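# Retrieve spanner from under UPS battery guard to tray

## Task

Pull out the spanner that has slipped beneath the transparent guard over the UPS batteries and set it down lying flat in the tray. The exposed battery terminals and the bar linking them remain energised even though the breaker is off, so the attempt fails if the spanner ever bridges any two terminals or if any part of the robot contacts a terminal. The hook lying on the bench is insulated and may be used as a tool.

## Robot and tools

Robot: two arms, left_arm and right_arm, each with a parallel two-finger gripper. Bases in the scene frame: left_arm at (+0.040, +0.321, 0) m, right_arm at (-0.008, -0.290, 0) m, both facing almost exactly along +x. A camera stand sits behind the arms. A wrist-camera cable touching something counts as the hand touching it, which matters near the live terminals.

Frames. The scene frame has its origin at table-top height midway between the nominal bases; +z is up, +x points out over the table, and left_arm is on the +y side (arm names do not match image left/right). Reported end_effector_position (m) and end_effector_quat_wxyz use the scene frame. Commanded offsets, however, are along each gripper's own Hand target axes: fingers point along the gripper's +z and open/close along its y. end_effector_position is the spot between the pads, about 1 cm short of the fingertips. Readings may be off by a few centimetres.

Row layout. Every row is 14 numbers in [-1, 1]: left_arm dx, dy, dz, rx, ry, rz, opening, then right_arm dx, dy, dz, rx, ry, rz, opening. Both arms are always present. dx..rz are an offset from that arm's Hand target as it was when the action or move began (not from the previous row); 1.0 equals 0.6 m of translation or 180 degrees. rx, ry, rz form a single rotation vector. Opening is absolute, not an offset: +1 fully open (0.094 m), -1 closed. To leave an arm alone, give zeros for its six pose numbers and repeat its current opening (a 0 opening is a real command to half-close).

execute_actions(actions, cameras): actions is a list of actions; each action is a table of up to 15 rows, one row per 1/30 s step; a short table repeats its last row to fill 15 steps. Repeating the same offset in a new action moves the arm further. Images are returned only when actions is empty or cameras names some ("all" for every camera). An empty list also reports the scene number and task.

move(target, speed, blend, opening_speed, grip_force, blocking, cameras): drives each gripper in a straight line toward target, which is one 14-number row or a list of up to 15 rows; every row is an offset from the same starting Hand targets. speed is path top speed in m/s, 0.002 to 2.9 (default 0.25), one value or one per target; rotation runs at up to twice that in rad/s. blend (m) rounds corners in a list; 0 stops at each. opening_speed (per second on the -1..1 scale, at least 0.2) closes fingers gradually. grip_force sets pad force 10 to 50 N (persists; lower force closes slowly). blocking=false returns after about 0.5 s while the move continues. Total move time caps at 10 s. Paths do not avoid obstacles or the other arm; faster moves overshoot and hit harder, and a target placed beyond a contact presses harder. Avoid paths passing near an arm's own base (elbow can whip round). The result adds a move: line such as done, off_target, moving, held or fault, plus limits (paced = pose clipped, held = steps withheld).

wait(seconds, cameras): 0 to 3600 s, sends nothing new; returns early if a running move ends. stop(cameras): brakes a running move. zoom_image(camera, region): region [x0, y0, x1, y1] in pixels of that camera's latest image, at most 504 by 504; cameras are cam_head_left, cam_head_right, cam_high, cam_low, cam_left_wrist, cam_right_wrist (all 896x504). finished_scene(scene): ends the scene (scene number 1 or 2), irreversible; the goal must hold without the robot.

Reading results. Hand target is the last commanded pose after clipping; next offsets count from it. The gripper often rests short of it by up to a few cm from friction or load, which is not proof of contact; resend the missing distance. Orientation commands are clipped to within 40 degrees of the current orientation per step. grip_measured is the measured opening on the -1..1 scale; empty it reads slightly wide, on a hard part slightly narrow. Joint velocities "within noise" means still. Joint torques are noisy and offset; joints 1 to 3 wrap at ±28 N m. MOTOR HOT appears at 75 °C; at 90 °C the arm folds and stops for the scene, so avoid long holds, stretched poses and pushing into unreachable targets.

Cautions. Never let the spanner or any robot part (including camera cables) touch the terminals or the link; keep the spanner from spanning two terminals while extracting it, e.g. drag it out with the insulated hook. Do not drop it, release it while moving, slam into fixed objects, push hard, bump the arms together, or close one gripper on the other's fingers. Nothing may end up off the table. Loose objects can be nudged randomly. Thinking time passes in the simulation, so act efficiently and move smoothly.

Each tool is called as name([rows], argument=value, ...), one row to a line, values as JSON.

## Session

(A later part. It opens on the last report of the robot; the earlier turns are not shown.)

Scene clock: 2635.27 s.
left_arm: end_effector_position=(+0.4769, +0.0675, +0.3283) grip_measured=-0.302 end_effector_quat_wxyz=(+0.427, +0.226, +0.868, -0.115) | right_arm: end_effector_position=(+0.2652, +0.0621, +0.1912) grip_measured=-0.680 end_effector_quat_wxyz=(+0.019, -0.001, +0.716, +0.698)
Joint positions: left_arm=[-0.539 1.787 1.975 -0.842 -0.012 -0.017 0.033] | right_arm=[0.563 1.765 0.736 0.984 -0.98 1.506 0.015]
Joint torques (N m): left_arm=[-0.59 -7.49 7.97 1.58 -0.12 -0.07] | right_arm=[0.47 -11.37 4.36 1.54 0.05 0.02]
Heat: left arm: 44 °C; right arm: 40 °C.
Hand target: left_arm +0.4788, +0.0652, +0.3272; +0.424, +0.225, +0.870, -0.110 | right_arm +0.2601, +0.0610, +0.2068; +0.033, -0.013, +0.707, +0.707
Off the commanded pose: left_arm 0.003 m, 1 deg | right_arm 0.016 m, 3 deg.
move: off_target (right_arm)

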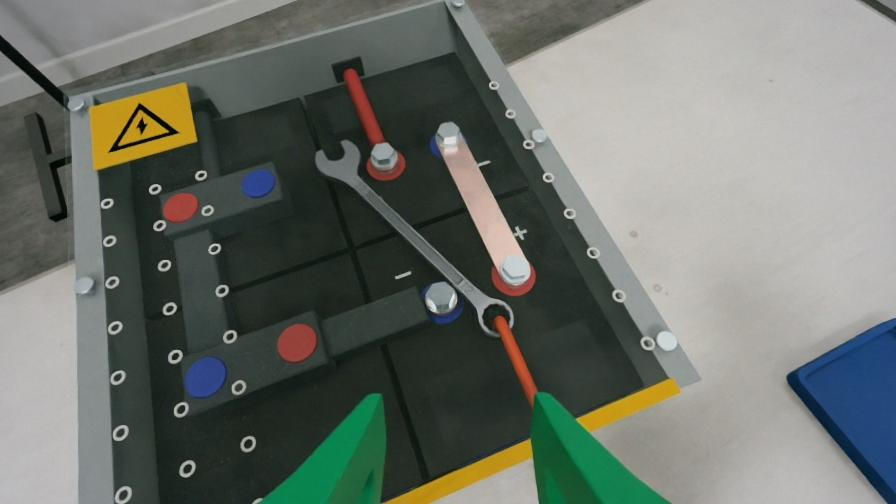

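move(target=[0,0,0,0,0,0,-0.3,0.0162,0.002,-0.0160,0,0,0,-1], speed=0.06, cameras=["cam_left_wrist"])

zoom_image(camera="cam_left_wrist", region=[290, 110, 570, 390])

Scene clock: 2668.80 s.
left_arm: end_effector_position=(+0.4769, +0.0675, +0.3283) grip_measured=-0.302 end_effector_quat_wxyz=(+0.427, +0.226, +0.868, -0.115) | right_arm: end_effector_position=(+0.2539, +0.0548, +0.1918) grip_measured=-0.680 end_effector_quat_wxyz=(+0.018, +0.000, +0.716, +0.697)
Joint positions: left_arm=[-0.539 1.787 1.975 -0.842 -0.012 -0.017 0.033] | right_arm=[0.563 1.716 0.683 0.986 -0.98 1.506 0.015]
Joint torques (N m): left_arm=[-0.62 -7.47 7.97 1.58 -0.12 -0.07] | right_arm=[-0.16 -10.99 4.41 1.54 0 -0.03]
Heat: left arm: 43 °C; right arm: 40 °C.
Hand target: left_arm +0.4788, +0.0652, +0.3272; +0.424, +0.225, +0.870, -0.110 | right_arm +0.2501, +0.0517, +0.2072; +0.033, -0.013, +0.707, +0.707
Off the commanded pose: left_arm 0.003 m, 1 deg | right_arm 0.016 m, 3 deg.
move: off_target (right_arm)

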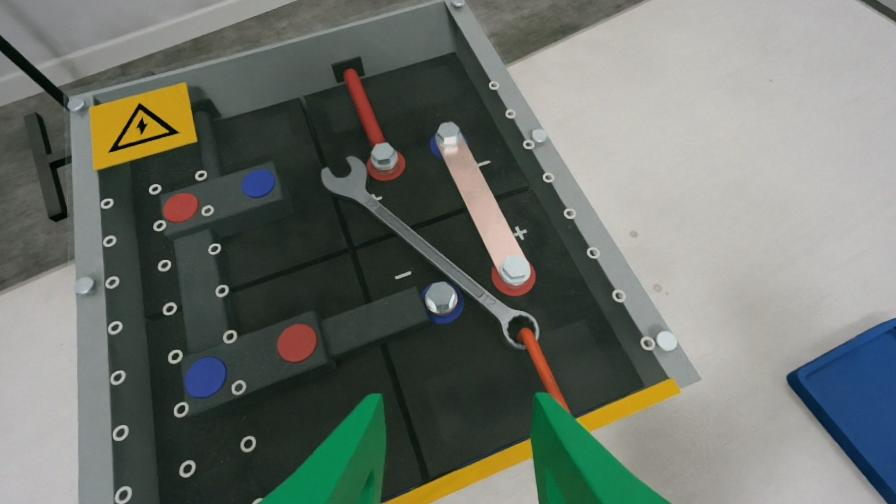

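Scaled by 1.800 from the camera's image (finer frame: 1280x720).

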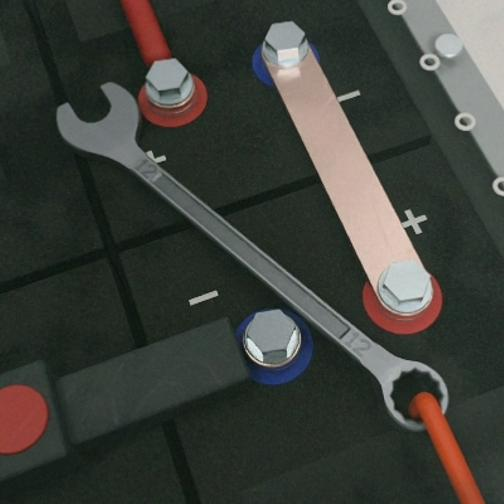

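move(target=[0,0,0,0,0,0,-0.3,0.0258,0.0017,-0.0120,0,0,0,-1], speed=0.06, cameras=["cam_left_wrist"])

zoom_image(camera="cam_left_wrist", region=[290, 110, 570, 390])

Scene clock: 2691.90 s.
left_arm: end_effector_position=(+0.4769, +0.0675, +0.3283) grip_measured=-0.302 end_effector_quat_wxyz=(+0.427, +0.226, +0.868, -0.115) | right_arm: end_effector_position=(+0.2395, +0.0456, +0.1923) grip_measured=-0.680 end_effector_quat_wxyz=(+0.018, +0.001, +0.717, +0.697)
Joint positions: left_arm=[-0.539 1.787 1.975 -0.842 -0.012 -0.017 0.033] | right_arm=[0.563 1.655 0.615 0.99 -0.979 1.506 0.015]
Joint torques (N m): left_arm=[-0.61 -7.47 7.95 1.58 -0.12 -0.07] | right_arm=[0.61 -10.28 4.37 1.58 0.04 0.02]
Heat: left arm: 43 °C; right arm: 40 °C.
Hand target: left_arm +0.4788, +0.0652, +0.3272; +0.424, +0.225, +0.870, -0.110 | right_arm +0.2345, +0.0449, +0.2073; +0.033, -0.013, +0.707, +0.707
Off the commanded pose: left_arm 0.003 m, 1 deg | right_arm 0.016 m, 3 deg.
move: off_target (right_arm)

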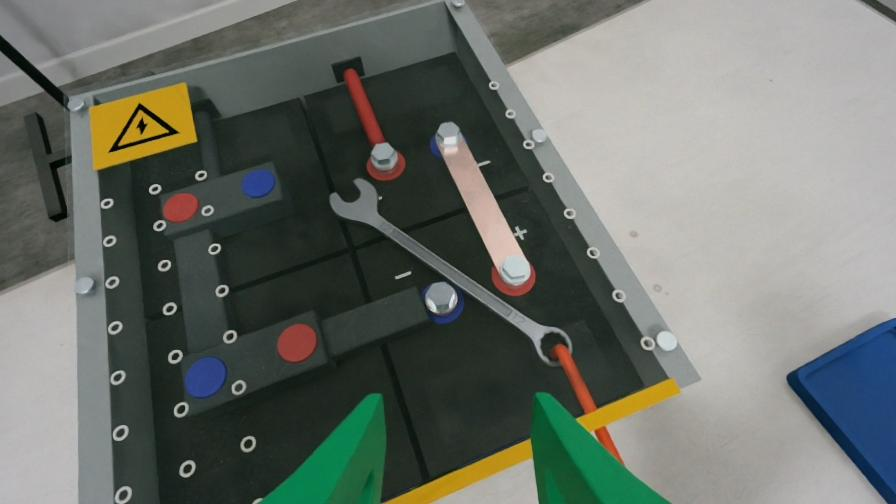

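Scaled by 1.800 from the camera's image (finer frame: 1280x720).

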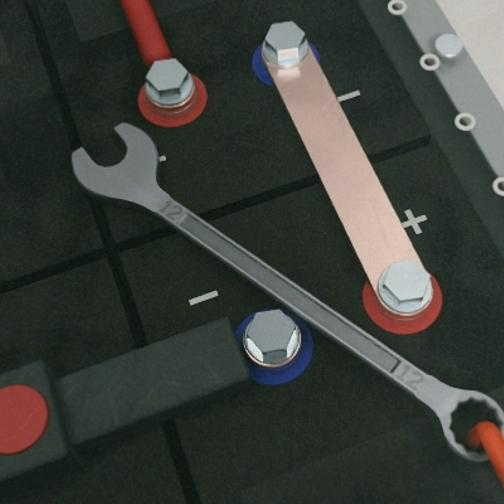

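move(target=[0,0,0,0,0,0,-0.3,0.0465,0.0048,-0.0004,0,0,0,-1], speed=0.07, cameras=["cam_left_wrist"])

zoom_image(camera="cam_left_wrist", region=[330, 150, 650, 470])

Scene clock: 2724.57 s.
left_arm: end_effector_position=(+0.4769, +0.0675, +0.3283) grip_measured=-0.302 end_effector_quat_wxyz=(+0.427, +0.226, +0.868, -0.115) | right_arm: end_effector_position=(+0.2100, +0.0467, +0.1945) grip_measured=-0.680 end_effector_quat_wxyz=(+0.016, +0.000, +0.717, +0.697)
Joint positions: left_arm=[-0.539 1.787 1.975 -0.842 -0.012 -0.017 0.033] | right_arm=[0.625 1.564 0.528 0.99 -0.92 1.513 0.015]
Joint torques (N m): left_arm=[-0.59 -7.47 7.98 1.58 -0.13 -0.07] | right_arm=[0.42 -9.16 4.68 1.57 0.07 -0.08]
Heat: left arm: 43 °C; right arm: 39 °C.
Hand target: left_arm +0.4788, +0.0652, +0.3272; +0.424, +0.225, +0.870, -0.110 | right_arm +0.2064, +0.0454, +0.2084; +0.033, -0.014, +0.707, +0.707
Off the commanded pose: left_arm 0.003 m, 1 deg | right_arm 0.014 m, 3 deg.
move: off_target (right_arm)

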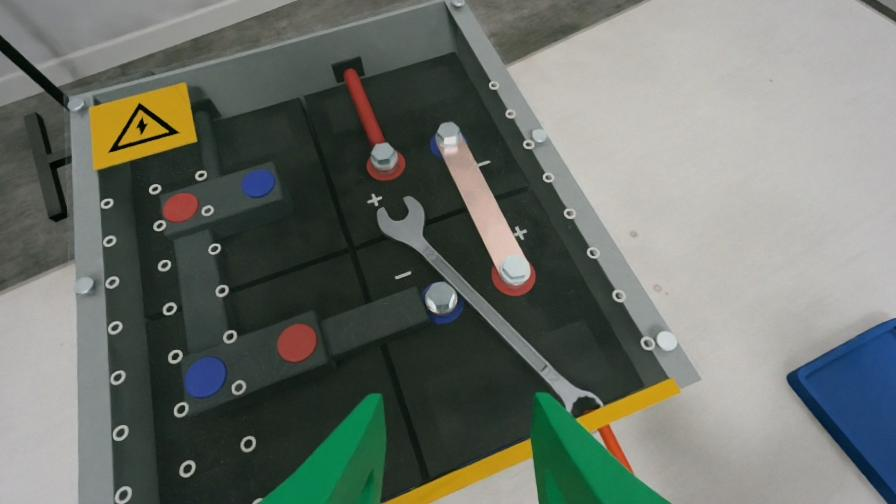

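Scaled by 1.575 from the camera's image (finer frame: 1280x720).

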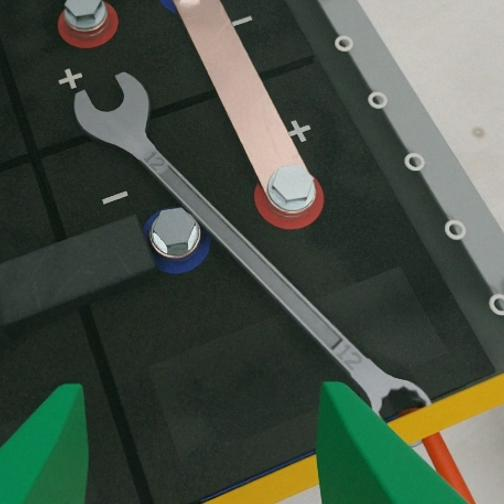

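move(target=[0,0,0,0,0,0,-0.3,0.0302,-0.0005,-0.0025,0,0,0,-1], speed=0.07, cameras=["cam_left_wrist"])

zoom_image(camera="cam_left_wrist", region=[360, 180, 680, 500])

Scene clock: 2775.53 s.
left_arm: end_effector_position=(+0.4769, +0.0675, +0.3283) grip_measured=-0.302 end_effector_quat_wxyz=(+0.427, +0.226, +0.868, -0.115) | right_arm: end_effector_position=(+0.1914, +0.0459, +0.1937) grip_measured=-0.680 end_effector_quat_wxyz=(+0.016, +0.000, +0.717, +0.697)
Joint positions: left_arm=[-0.539 1.787 1.975 -0.842 -0.012 -0.017 0.033] | right_arm=[0.666 1.506 0.471 0.99 -0.88 1.514 0.015]
Joint torques (N m): left_arm=[-0.61 -7.47 7.97 1.58 -0.12 -0.07] | right_arm=[0.35 -8.44 4.72 1.62 0.07 -0.06]
Heat: left arm: 43 °C; right arm: 40 °C.
Hand target: left_arm +0.4788, +0.0652, +0.3272; +0.424, +0.225, +0.870, -0.110 | right_arm +0.1883, +0.0444, +0.2070; +0.033, -0.014, +0.707, +0.707
Off the commanded pose: left_arm 0.003 m, 1 deg | right_arm 0.014 m, 3 deg.
move: off_target (right_arm)

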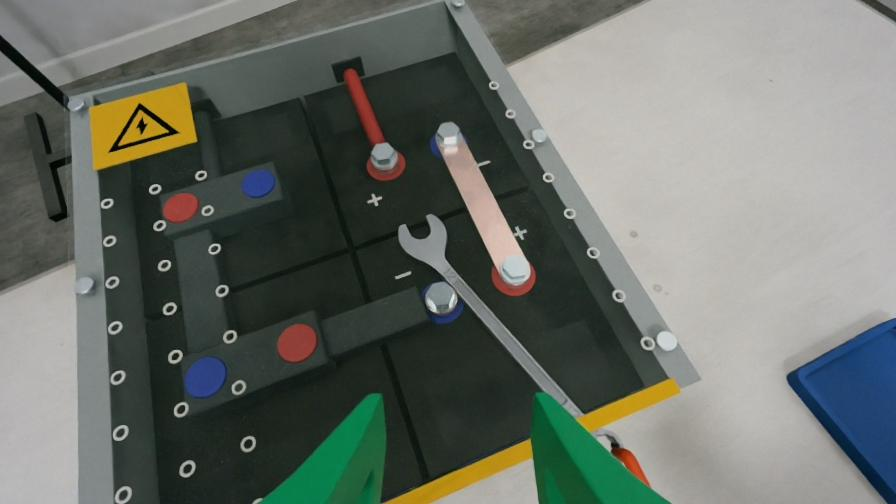

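Scaled by 1.575 from the camera's image (finer frame: 1280x720).

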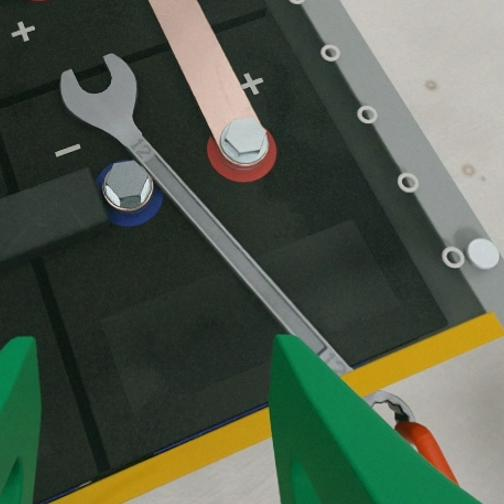

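move(target=[0,0,0,0,0,0,-0.3,0.0267,0.0009,-0.0007,0,0,0,-1], speed=0.07, cameras=["cam_left_wrist","cam_head_left","cam_high"])

zoom_image(camera="cam_left_wrist", region=[360, 180, 680, 500])

zoom_image(camera="cam_head_left", region=[390, 60, 510, 230])

Scene clock: 2798.13 s.
left_arm: end_effector_position=(+0.4769, +0.0675, +0.3283) grip_measured=-0.302 end_effector_quat_wxyz=(+0.427, +0.226, +0.868, -0.115) | right_arm: end_effector_position=(+0.1750, +0.0461, +0.1949) grip_measured=-0.680 end_effector_quat_wxyz=(+0.018, -0.002, +0.716, +0.698)
Joint positions: left_arm=[-0.539 1.787 1.975 -0.842 -0.012 -0.017 0.033] | right_arm=[0.709 1.454 0.426 0.99 -0.837 1.514 0.015]
Joint torques (N m): left_arm=[-0.61 -7.49 7.97 1.58 -0.12 -0.08] | right_arm=[0.4 -7.71 4.81 1.54 0.03 -0.1]
Heat: left arm: 42 °C; right arm: 40 °C.
Hand target: left_arm +0.4788, +0.0652, +0.3272; +0.424, +0.225, +0.870, -0.110 | right_arm +0.1722, +0.0445, +0.2064; +0.033, -0.014, +0.707, +0.707
Off the commanded pose: left_arm 0.003 m, 1 deg | right_arm 0.012 m, 3 deg.
move: off_target (right_arm)
Images, in order (width x height): cam_head_left 896x504, cam_high 896x504, cam_left_wrist 896x504.

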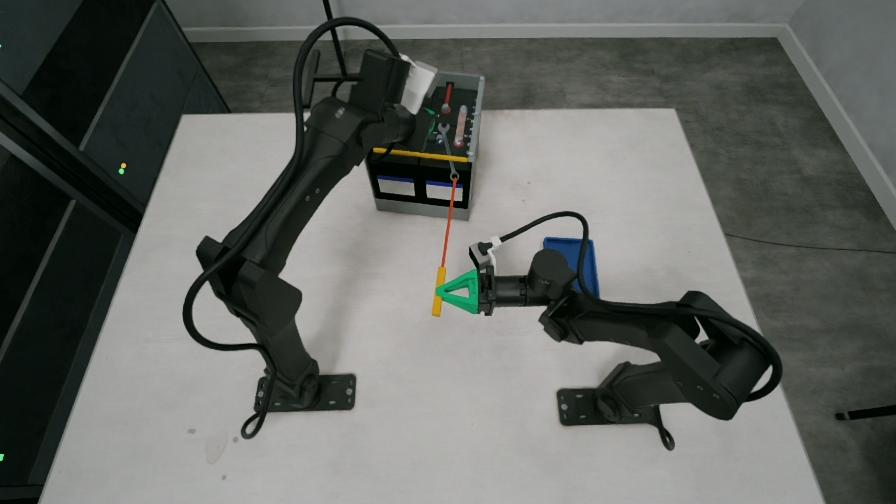

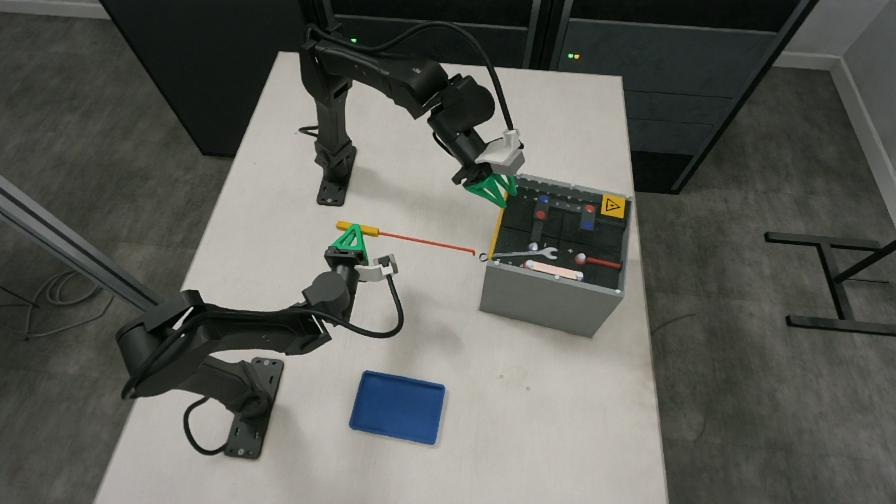

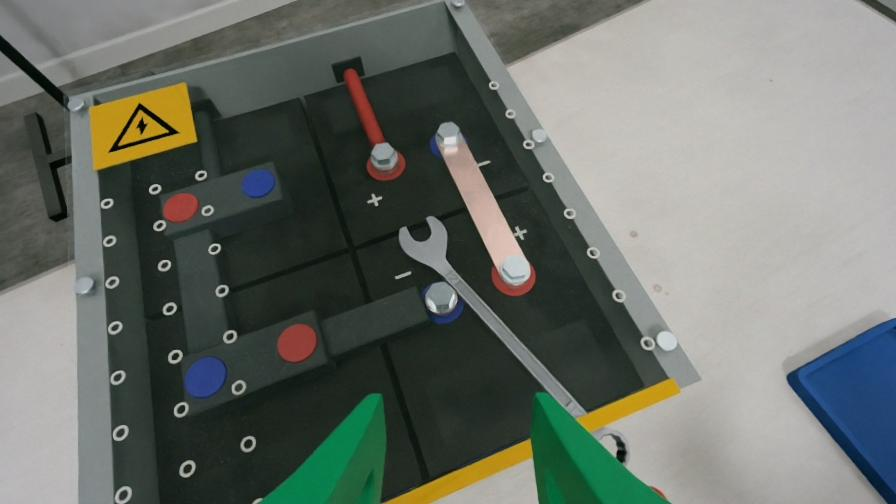

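Scaled by 1.575 from the camera's image (finer frame: 1280x720).

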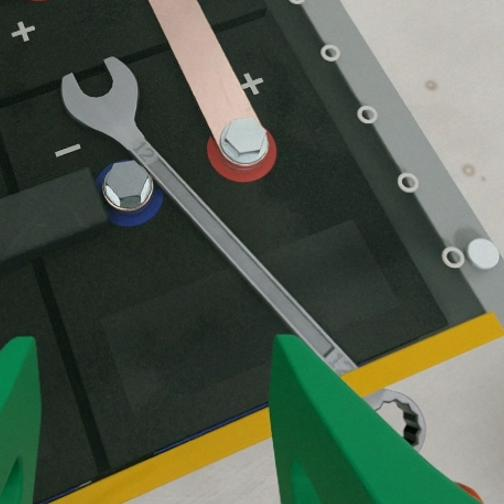

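Scaled by 2.965 from the camera's image (finer frame: 1280x720).

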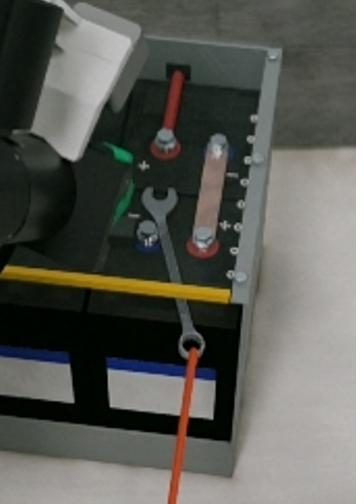

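move([
  [0,0,0,0,0,0,-1,-0.0014,0.0216,0,0,0,0,-1],
  [0,0,0,0,0,0,-1,-0.0297,0.0197,-0.0014,0,0,0,-1],
], speed=0.08, cameras=["cam_left_wrist","cam_head_left"])

zoom_image(camera="cam_left_wrist", region=[520, 330, 690, 500])

Scene clock: 2829.13 s.
left_arm: end_effector_position=(+0.4769, +0.0675, +0.3283) grip_measured=-0.996 end_effector_quat_wxyz=(+0.427, +0.226, +0.868, -0.115) | right_arm: end_effector_position=(+0.1839, +0.0401, +0.2098) grip_measured=-0.680 end_effector_quat_wxyz=(+0.020, -0.001, +0.715, +0.699)
Joint positions: left_arm=[-0.539 1.787 1.975 -0.842 -0.012 -0.017 0] | right_arm=[0.668 1.407 0.464 0.91 -0.873 1.515 0.015]
Joint torques (N m): left_arm=[-0.59 -7.47 7.95 1.59 -0.12 -0.07] | right_arm=[-0.39 -3.36 7.61 1.63 0 -0.11]
Heat: left arm: 42 °C; right arm: 40 °C.
Hand target: left_arm +0.4788, +0.0652, +0.3272; +0.424, +0.225, +0.870, -0.110 | right_arm +0.1891, +0.0431, +0.2193; +0.033, -0.014, +0.707, +0.707
Off the commanded pose: left_arm 0.003 m, 1 deg | right_arm 0.011 m, 2 deg.
move: off_target (right_arm)
Images, in order (width x height): cam_head_left 896x504, cam_left_wrist 896x504.

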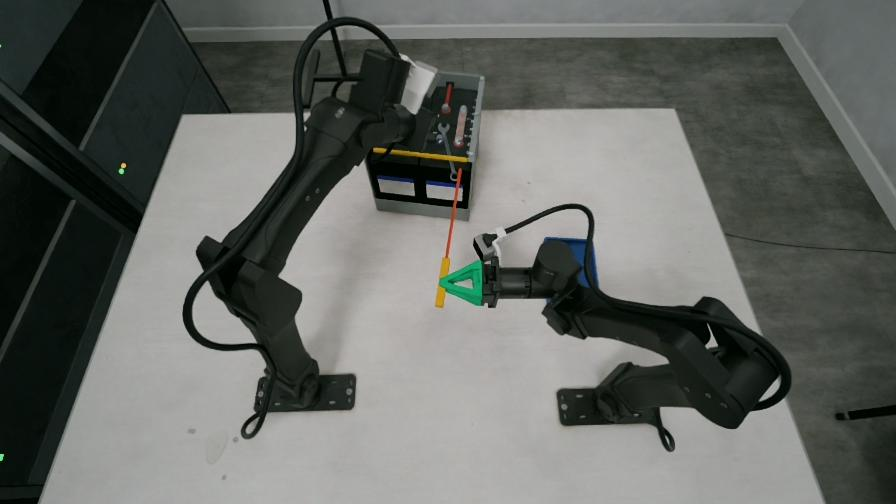

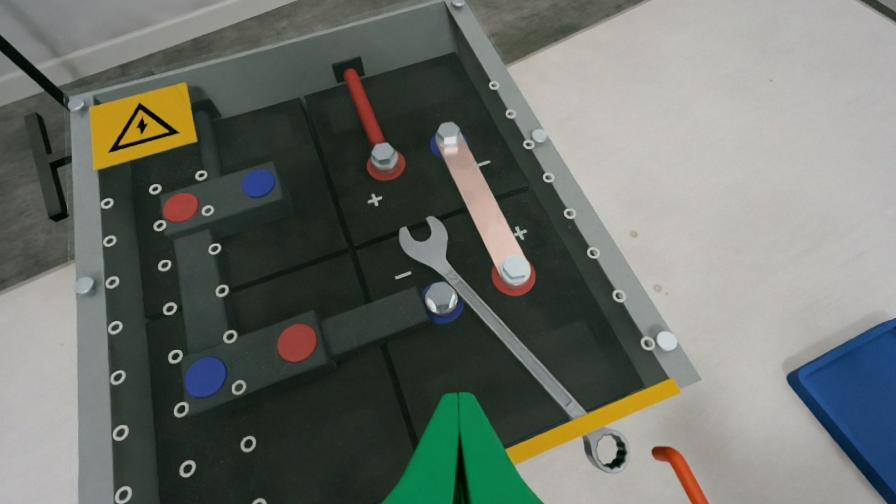

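Scaled by 2.965 from the camera's image (finer frame: 1280x720).

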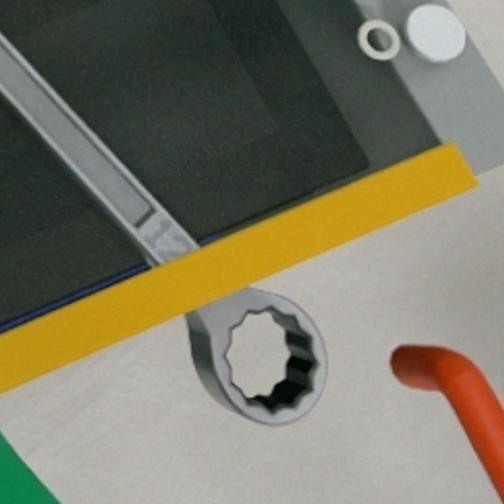

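move(target=[0,0,0,0,0,0,-1,-0.0100,-0.0160,0.0161,0,0,0,-1], speed=0.06, cameras=["cam_left_wrist"])

zoom_image(camera="cam_left_wrist", region=[550, 370, 680, 500])

Scene clock: 3096.43 s.
left_arm: end_effector_position=(+0.4769, +0.0675, +0.3283) grip_measured=-0.996 end_effector_quat_wxyz=(+0.427, +0.226, +0.868, -0.115) | right_arm: end_effector_position=(+0.1916, +0.0464, +0.1975) grip_measured=-0.680 end_effector_quat_wxyz=(+0.015, +0.004, +0.719, +0.695)
Joint positions: left_arm=[-0.539 1.787 1.975 -0.842 -0.012 -0.017 0] | right_arm=[0.668 1.484 0.481 0.95 -0.873 1.515 0.015]
Joint torques (N m): left_arm=[-0.61 -7.47 7.95 1.59 -0.12 -0.07] | right_arm=[0.66 -3.86 7.66 1.83 0.04 -0.13]
Heat: left arm: 42 °C; right arm: 44 °C.
Hand target: left_arm +0.4788, +0.0652, +0.3272; +0.424, +0.225, +0.870, -0.110 | right_arm +0.1961, +0.0526, +0.2100; +0.033, -0.013, +0.707, +0.706
Off the commanded pose: left_arm 0.003 m, 1 deg | right_arm 0.015 m, 3 deg.
move: off_target (right_arm)

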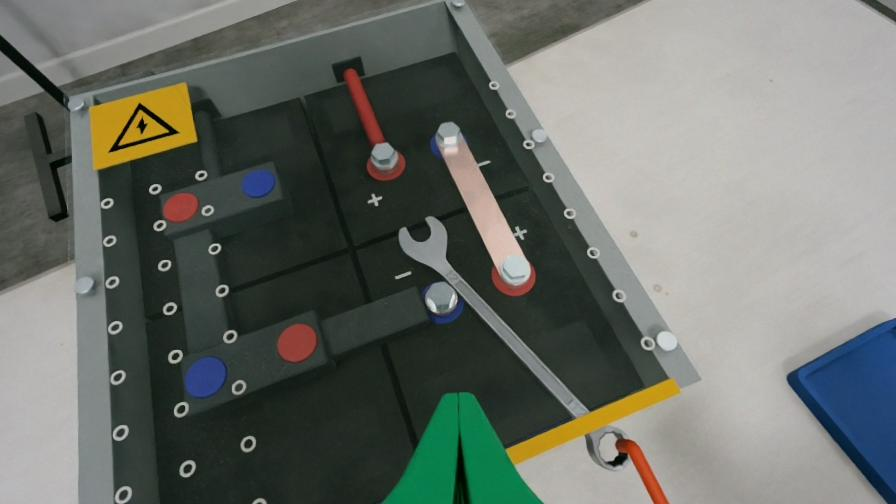

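Scaled by 3.877 from the camera's image (finer frame: 1280x720).

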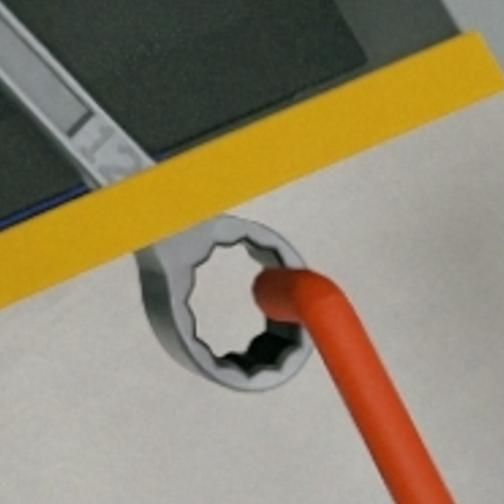

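move([
  [0,0,0,0,0,0,-1,0.0023,-0.0074,0.0033,0,0,0,-1],
  [0,0,0,0,0,0,-1,0.0222,-0.0061,0.0011,0,0,0,-1],
], speed=0.06, cameras=["cam_left_wrist"])

zoom_image(camera="cam_left_wrist", region=[550, 370, 680, 500])

Scene clock: 3128.43 s.
left_arm: end_effector_position=(+0.4769, +0.0675, +0.3283) grip_measured=-0.996 end_effector_quat_wxyz=(+0.427, +0.226, +0.868, -0.115) | right_arm: end_effector_position=(+0.1852, +0.0542, +0.1931) grip_measured=-0.680 end_effector_quat_wxyz=(+0.014, +0.002, +0.719, +0.694)
Joint positions: left_arm=[-0.539 1.787 1.975 -0.842 -0.012 -0.017 0] | right_arm=[0.707 1.504 0.475 0.976 -0.838 1.515 0.015]
Joint torques (N m): left_arm=[-0.61 -7.49 7.97 1.58 -0.12 -0.07] | right_arm=[0.47 -7.09 4.78 1.82 0.1 -0.14]
Heat: left arm: 42 °C; right arm: 44 °C.
Hand target: left_arm +0.4788, +0.0652, +0.3272; +0.424, +0.225, +0.870, -0.110 | right_arm +0.1831, +0.0536, +0.2056; +0.033, -0.013, +0.707, +0.707
Off the commanded pose: left_arm 0.003 m, 1 deg | right_arm 0.013 m, 3 deg.
move: off_target (right_arm)

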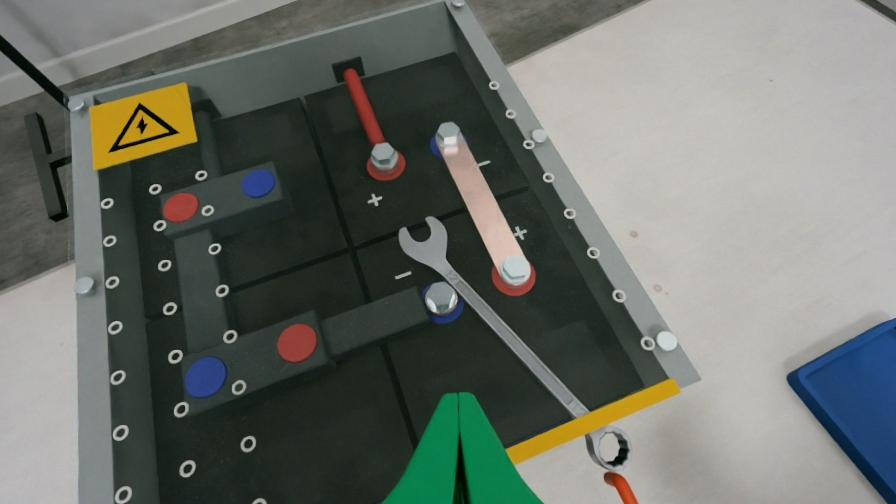

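Scaled by 3.877 from the camera's image (finer frame: 1280x720).

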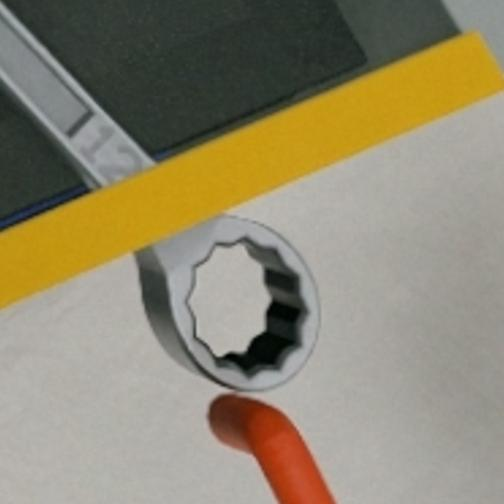

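move([
  [0,0,0,0,0,0,-1,-0.0010,0.0150,0,0,0,0,-1],
  [0,0,0,0,0,0,-1,-0.0231,0.0125,-0.0016,0,0,0,-1],
], speed=0.06, cameras=["cam_left_wrist"])

zoom_image(camera="cam_left_wrist", region=[550, 370, 680, 500])

Scene clock: 3172.60 s.
left_arm: end_effector_position=(+0.4769, +0.0675, +0.3283) grip_measured=-0.996 end_effector_quat_wxyz=(+0.427, +0.226, +0.868, -0.115) | right_arm: end_effector_position=(+0.1912, +0.0495, +0.2027) grip_measured=-0.680 end_effector_quat_wxyz=(+0.019, +0.000, +0.715, +0.698)
Joint positions: left_arm=[-0.539 1.787 1.975 -0.842 -0.012 -0.017 0] | right_arm=[0.679 1.482 0.491 0.955 -0.862 1.515 0.015]
Joint torques (N m): left_arm=[-0.62 -7.49 7.97 1.58 -0.12 -0.07] | right_arm=[-0.42 -4.72 7.43 1.6 -0.01 -0.1]
Heat: left arm: 41 °C; right arm: 46 °C.
Hand target: left_arm +0.4788, +0.0652, +0.3272; +0.424, +0.225, +0.870, -0.110 | right_arm +0.1965, +0.0523, +0.2140; +0.033, -0.013, +0.707, +0.707
Off the commanded pose: left_arm 0.003 m, 1 deg | right_arm 0.013 m, 3 deg.
move: off_target (right_arm)

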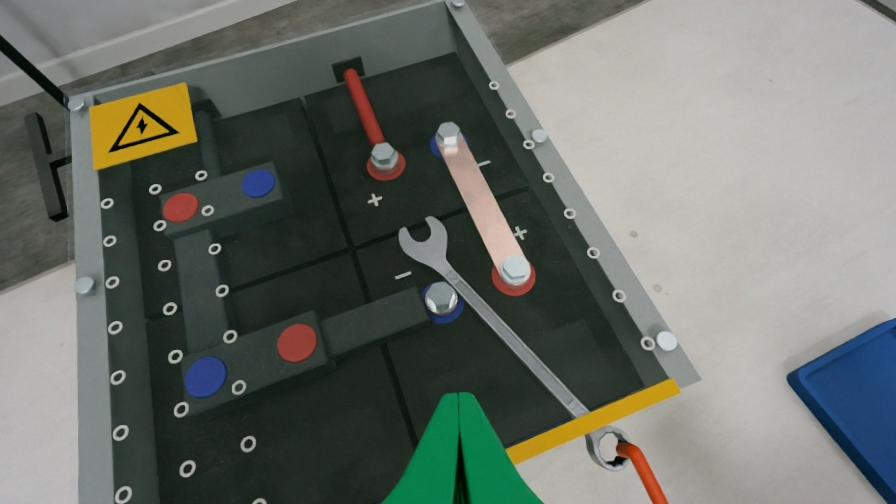

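Scaled by 3.877 from the camera's image (finer frame: 1280x720).

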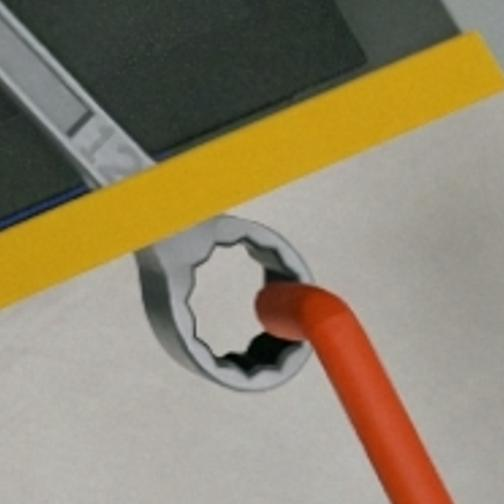

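move(target=[0,0,0,0,0,0,-1,0.0010,-0.0150,0,0,0,0,-1], speed=0.06, cameras=["cam_left_wrist"])

zoom_image(camera="cam_left_wrist", region=[550, 370, 680, 500])

Scene clock: 3184.37 s.
left_arm: end_effector_position=(+0.4769, +0.0675, +0.3283) grip_measured=-0.996 end_effector_quat_wxyz=(+0.427, +0.226, +0.868, -0.115) | right_arm: end_effector_position=(+0.1926, +0.0508, +0.1989) grip_measured=-0.680 end_effector_quat_wxyz=(+0.019, -0.001, +0.715, +0.698)
Joint positions: left_arm=[-0.539 1.787 1.975 -0.842 -0.012 -0.017 0] | right_arm=[0.679 1.505 0.491 0.977 -0.863 1.515 0.015]
Joint torques (N m): left_arm=[-0.62 -7.47 7.98 1.59 -0.12 -0.07] | right_arm=[-0.47 -3.99 6 1.83 -0.09 -0.14]
Heat: left arm: 41 °C; right arm: 45 °C.
Hand target: left_arm +0.4788, +0.0652, +0.3272; +0.424, +0.225, +0.870, -0.110 | right_arm +0.1964, +0.0523, +0.2051; +0.033, -0.014, +0.707, +0.707
Off the commanded pose: left_arm 0.003 m, 1 deg | right_arm 0.007 m, 3 deg.
move: off_target (right_arm)

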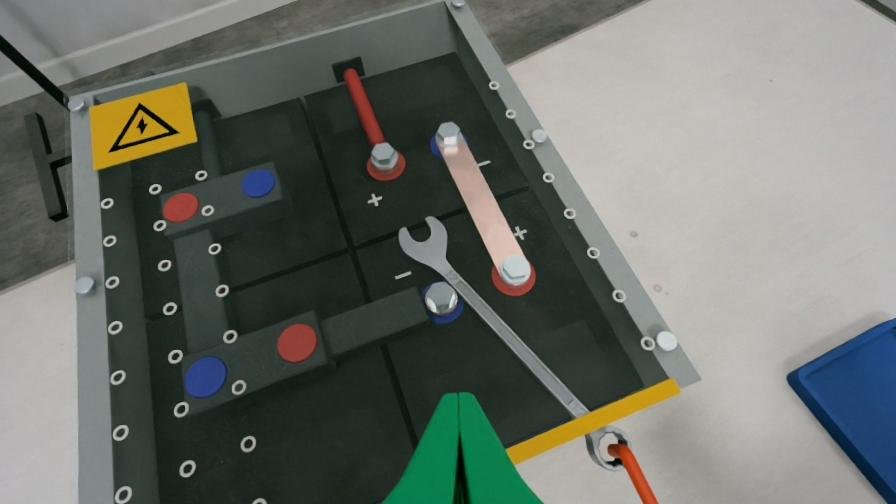

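Scaled by 3.877 from the camera's image (finer frame: 1280x720).

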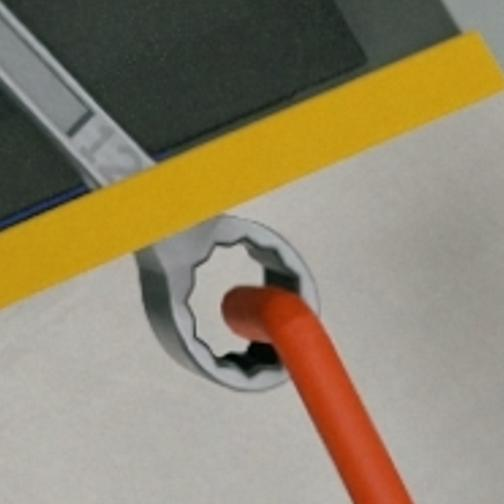

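move(target=[0,0,0,0,0,0,-1,0.0011,-0.0183,-0.0033,0,0,0,-1], speed=0.06, cameras=["cam_left_wrist"])

zoom_image(camera="cam_left_wrist", region=[550, 370, 680, 500])

Scene clock: 3198.60 s.
left_arm: end_effector_position=(+0.4769, +0.0675, +0.3283) grip_measured=-0.996 end_effector_quat_wxyz=(+0.427, +0.226, +0.868, -0.115) | right_arm: end_effector_position=(+0.1946, +0.0512, +0.1941) grip_measured=-0.680 end_effector_quat_wxyz=(+0.023, -0.005, +0.712, +0.702)
Joint positions: left_arm=[-0.539 1.787 1.975 -0.842 -0.012 -0.017 0] | right_arm=[0.675 1.543 0.484 1.038 -0.869 1.515 0.015]
Joint torques (N m): left_arm=[-0.61 -7.49 7.97 1.59 -0.12 -0.07] | right_arm=[-0.51 -4.15 4.59 1.83 -0.04 -0.15]
Heat: left arm: 41 °C; right arm: 46 °C.
Hand target: left_arm +0.4788, +0.0652, +0.3272; +0.424, +0.225, +0.870, -0.110 | right_arm +0.1964, +0.0503, +0.1941; +0.033, -0.014, +0.707, +0.707
Off the commanded pose: left_arm 0.003 m, 1 deg | right_arm 0.002 m, 2 deg.
move: done

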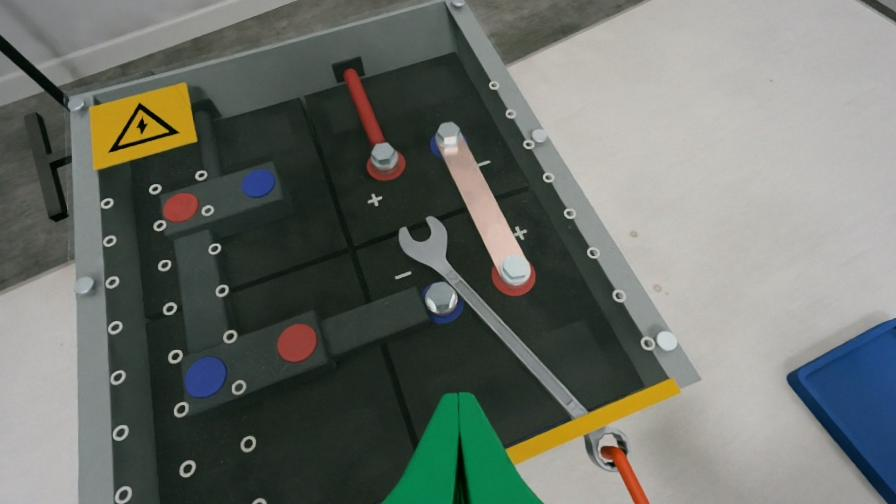

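Scaled by 3.877 from the camera's image (finer frame: 1280x720).

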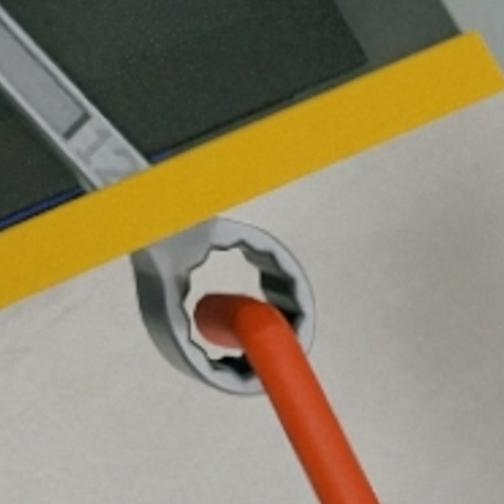

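move(target=[0,0,0,0,0,0,-1,0,-0.005,0,0,0,0.012,-1], speed=0.06, cameras=["cam_left_wrist"])

zoom_image(camera="cam_left_wrist", region=[550, 370, 680, 500])

Scene clock: 3209.30 s.
left_arm: end_effector_position=(+0.4769, +0.0675, +0.3283) grip_measured=-0.996 end_effector_quat_wxyz=(+0.427, +0.226, +0.868, -0.115) | right_arm: end_effector_position=(+0.1947, +0.0514, +0.1905) grip_measured=-0.680 end_effector_quat_wxyz=(+0.010, +0.006, +0.712, +0.702)
Joint positions: left_arm=[-0.539 1.787 1.975 -0.842 -0.012 -0.017 0] | right_arm=[0.675 1.559 0.479 1.056 -0.87 1.547 0.015]
Joint torques (N m): left_arm=[-0.61 -7.49 7.97 1.58 -0.12 -0.07] | right_arm=[-0.62 -4.23 4.46 1.91 -0.08 -0.09]
Heat: left arm: 41 °C; right arm: 45 °C.
Hand target: left_arm +0.4788, +0.0652, +0.3272; +0.424, +0.225, +0.870, -0.110 | right_arm +0.1965, +0.0503, +0.1911; +0.019, +0.000, +0.707, +0.707
Off the commanded pose: left_arm 0.003 m, 1 deg | right_arm 0.002 m, 2 deg.
move: done

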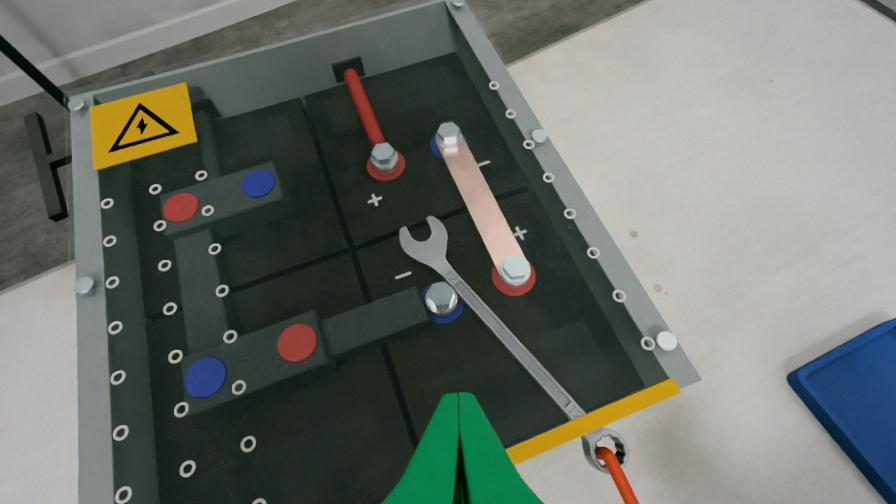

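Scaled by 3.877 from the camera's image (finer frame: 1280x720).

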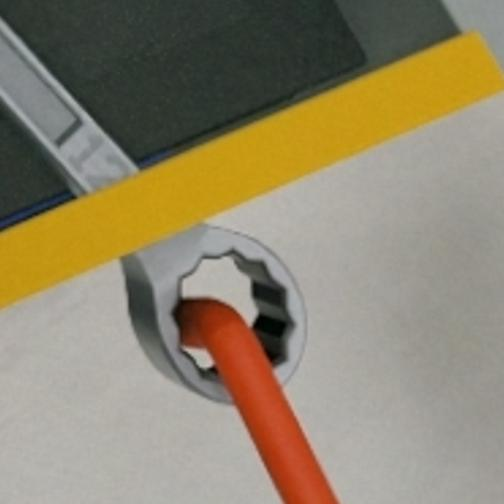

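move(target=[0,0,0,0,0,0,-1,0.0298,0.0041,-0.0041,0,0,0,-1], speed=0.06, cameras=["cam_left_wrist"])

zoom_image(camera="cam_left_wrist", region=[380, 200, 680, 500])

Scene clock: 3221.47 s.
left_arm: end_effector_position=(+0.4769, +0.0675, +0.3283) grip_measured=-0.996 end_effector_quat_wxyz=(+0.427, +0.226, +0.868, -0.115) | right_arm: end_effector_position=(+0.1822, +0.0499, +0.1832) grip_measured=-0.680 end_effector_quat_wxyz=(+0.009, +0.008, +0.715, +0.699)
Joint positions: left_arm=[-0.539 1.787 1.975 -0.842 -0.012 -0.017 0] | right_arm=[0.702 1.541 0.431 1.075 -0.843 1.543 0.015]
Joint torques (N m): left_arm=[-0.61 -7.47 7.97 1.58 -0.12 -0.07] | right_arm=[0.61 -8.02 4.23 1.63 0 0.01]
Heat: left arm: 41 °C; right arm: 44 °C.
Hand target: left_arm +0.4788, +0.0652, +0.3272; +0.424, +0.225, +0.870, -0.110 | right_arm +0.1785, +0.0484, +0.1931; +0.019, +0.000, +0.707, +0.707
Off the commanded pose: left_arm 0.003 m, 1 deg | right_arm 0.011 m, 2 deg.
move: off_target (right_arm)

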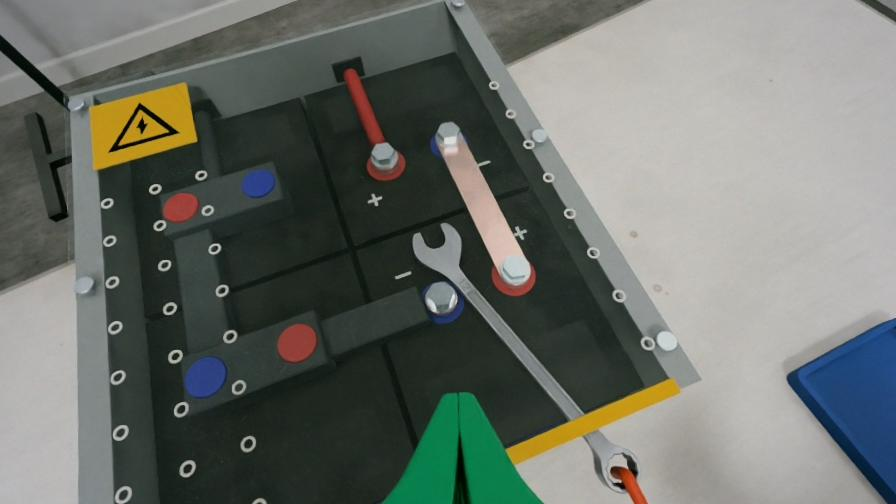

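Scaled by 1.680 from the camera's image (finer frame: 1280x720).

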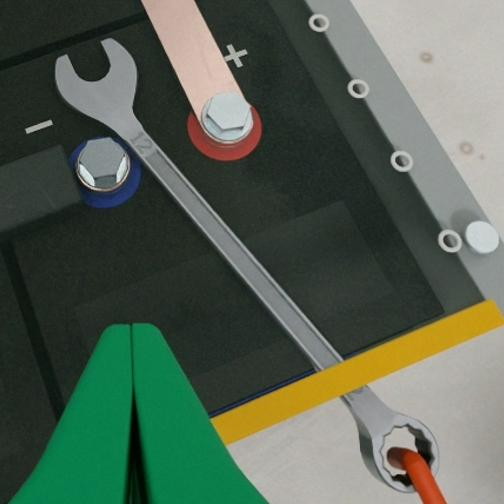

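move(target=[0,0,0,0,0,0,-1,0.0139,0.0087,-0.0029,0,0,0,-1], speed=0.06, cameras=["cam_left_wrist"])

zoom_image(camera="cam_left_wrist", region=[380, 200, 680, 500])

Scene clock: 3244.10 s.
left_arm: end_effector_position=(+0.4769, +0.0675, +0.3283) grip_measured=-0.996 end_effector_quat_wxyz=(+0.427, +0.226, +0.868, -0.115) | right_arm: end_effector_position=(+0.1728, +0.0483, +0.1870) grip_measured=-0.680 end_effector_quat_wxyz=(+0.006, +0.010, +0.715, +0.699)
Joint positions: left_arm=[-0.539 1.787 1.975 -0.842 -0.012 -0.017 0] | right_arm=[0.722 1.491 0.409 1.048 -0.824 1.551 0.015]
Joint torques (N m): left_arm=[-0.61 -7.49 7.95 1.58 -0.12 -0.07] | right_arm=[0.36 -8.03 4.64 1.58 0.07 -0.11]
Heat: left arm: 41 °C; right arm: 43 °C.
Hand target: left_arm +0.4788, +0.0652, +0.3272; +0.424, +0.225, +0.870, -0.110 | right_arm +0.1700, +0.0468, +0.1980; +0.019, +0.000, +0.707, +0.707
Off the commanded pose: left_arm 0.003 m, 1 deg | right_arm 0.012 m, 2 deg.
move: off_target (right_arm)

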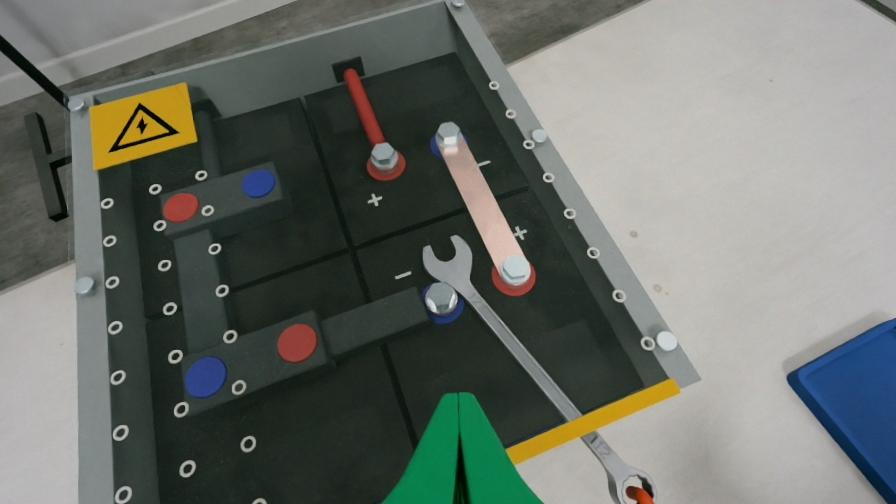

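Scaled by 1.680 from the camera's image (finer frame: 1280x720).

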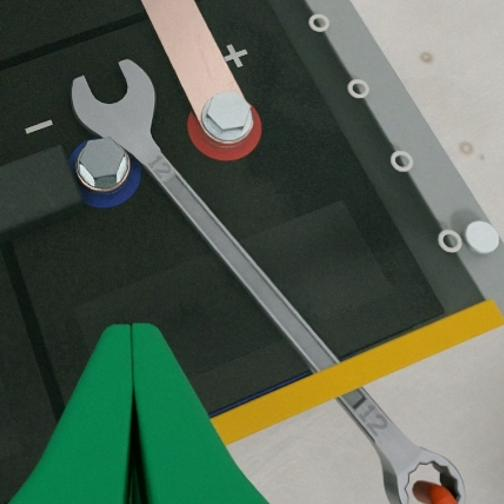

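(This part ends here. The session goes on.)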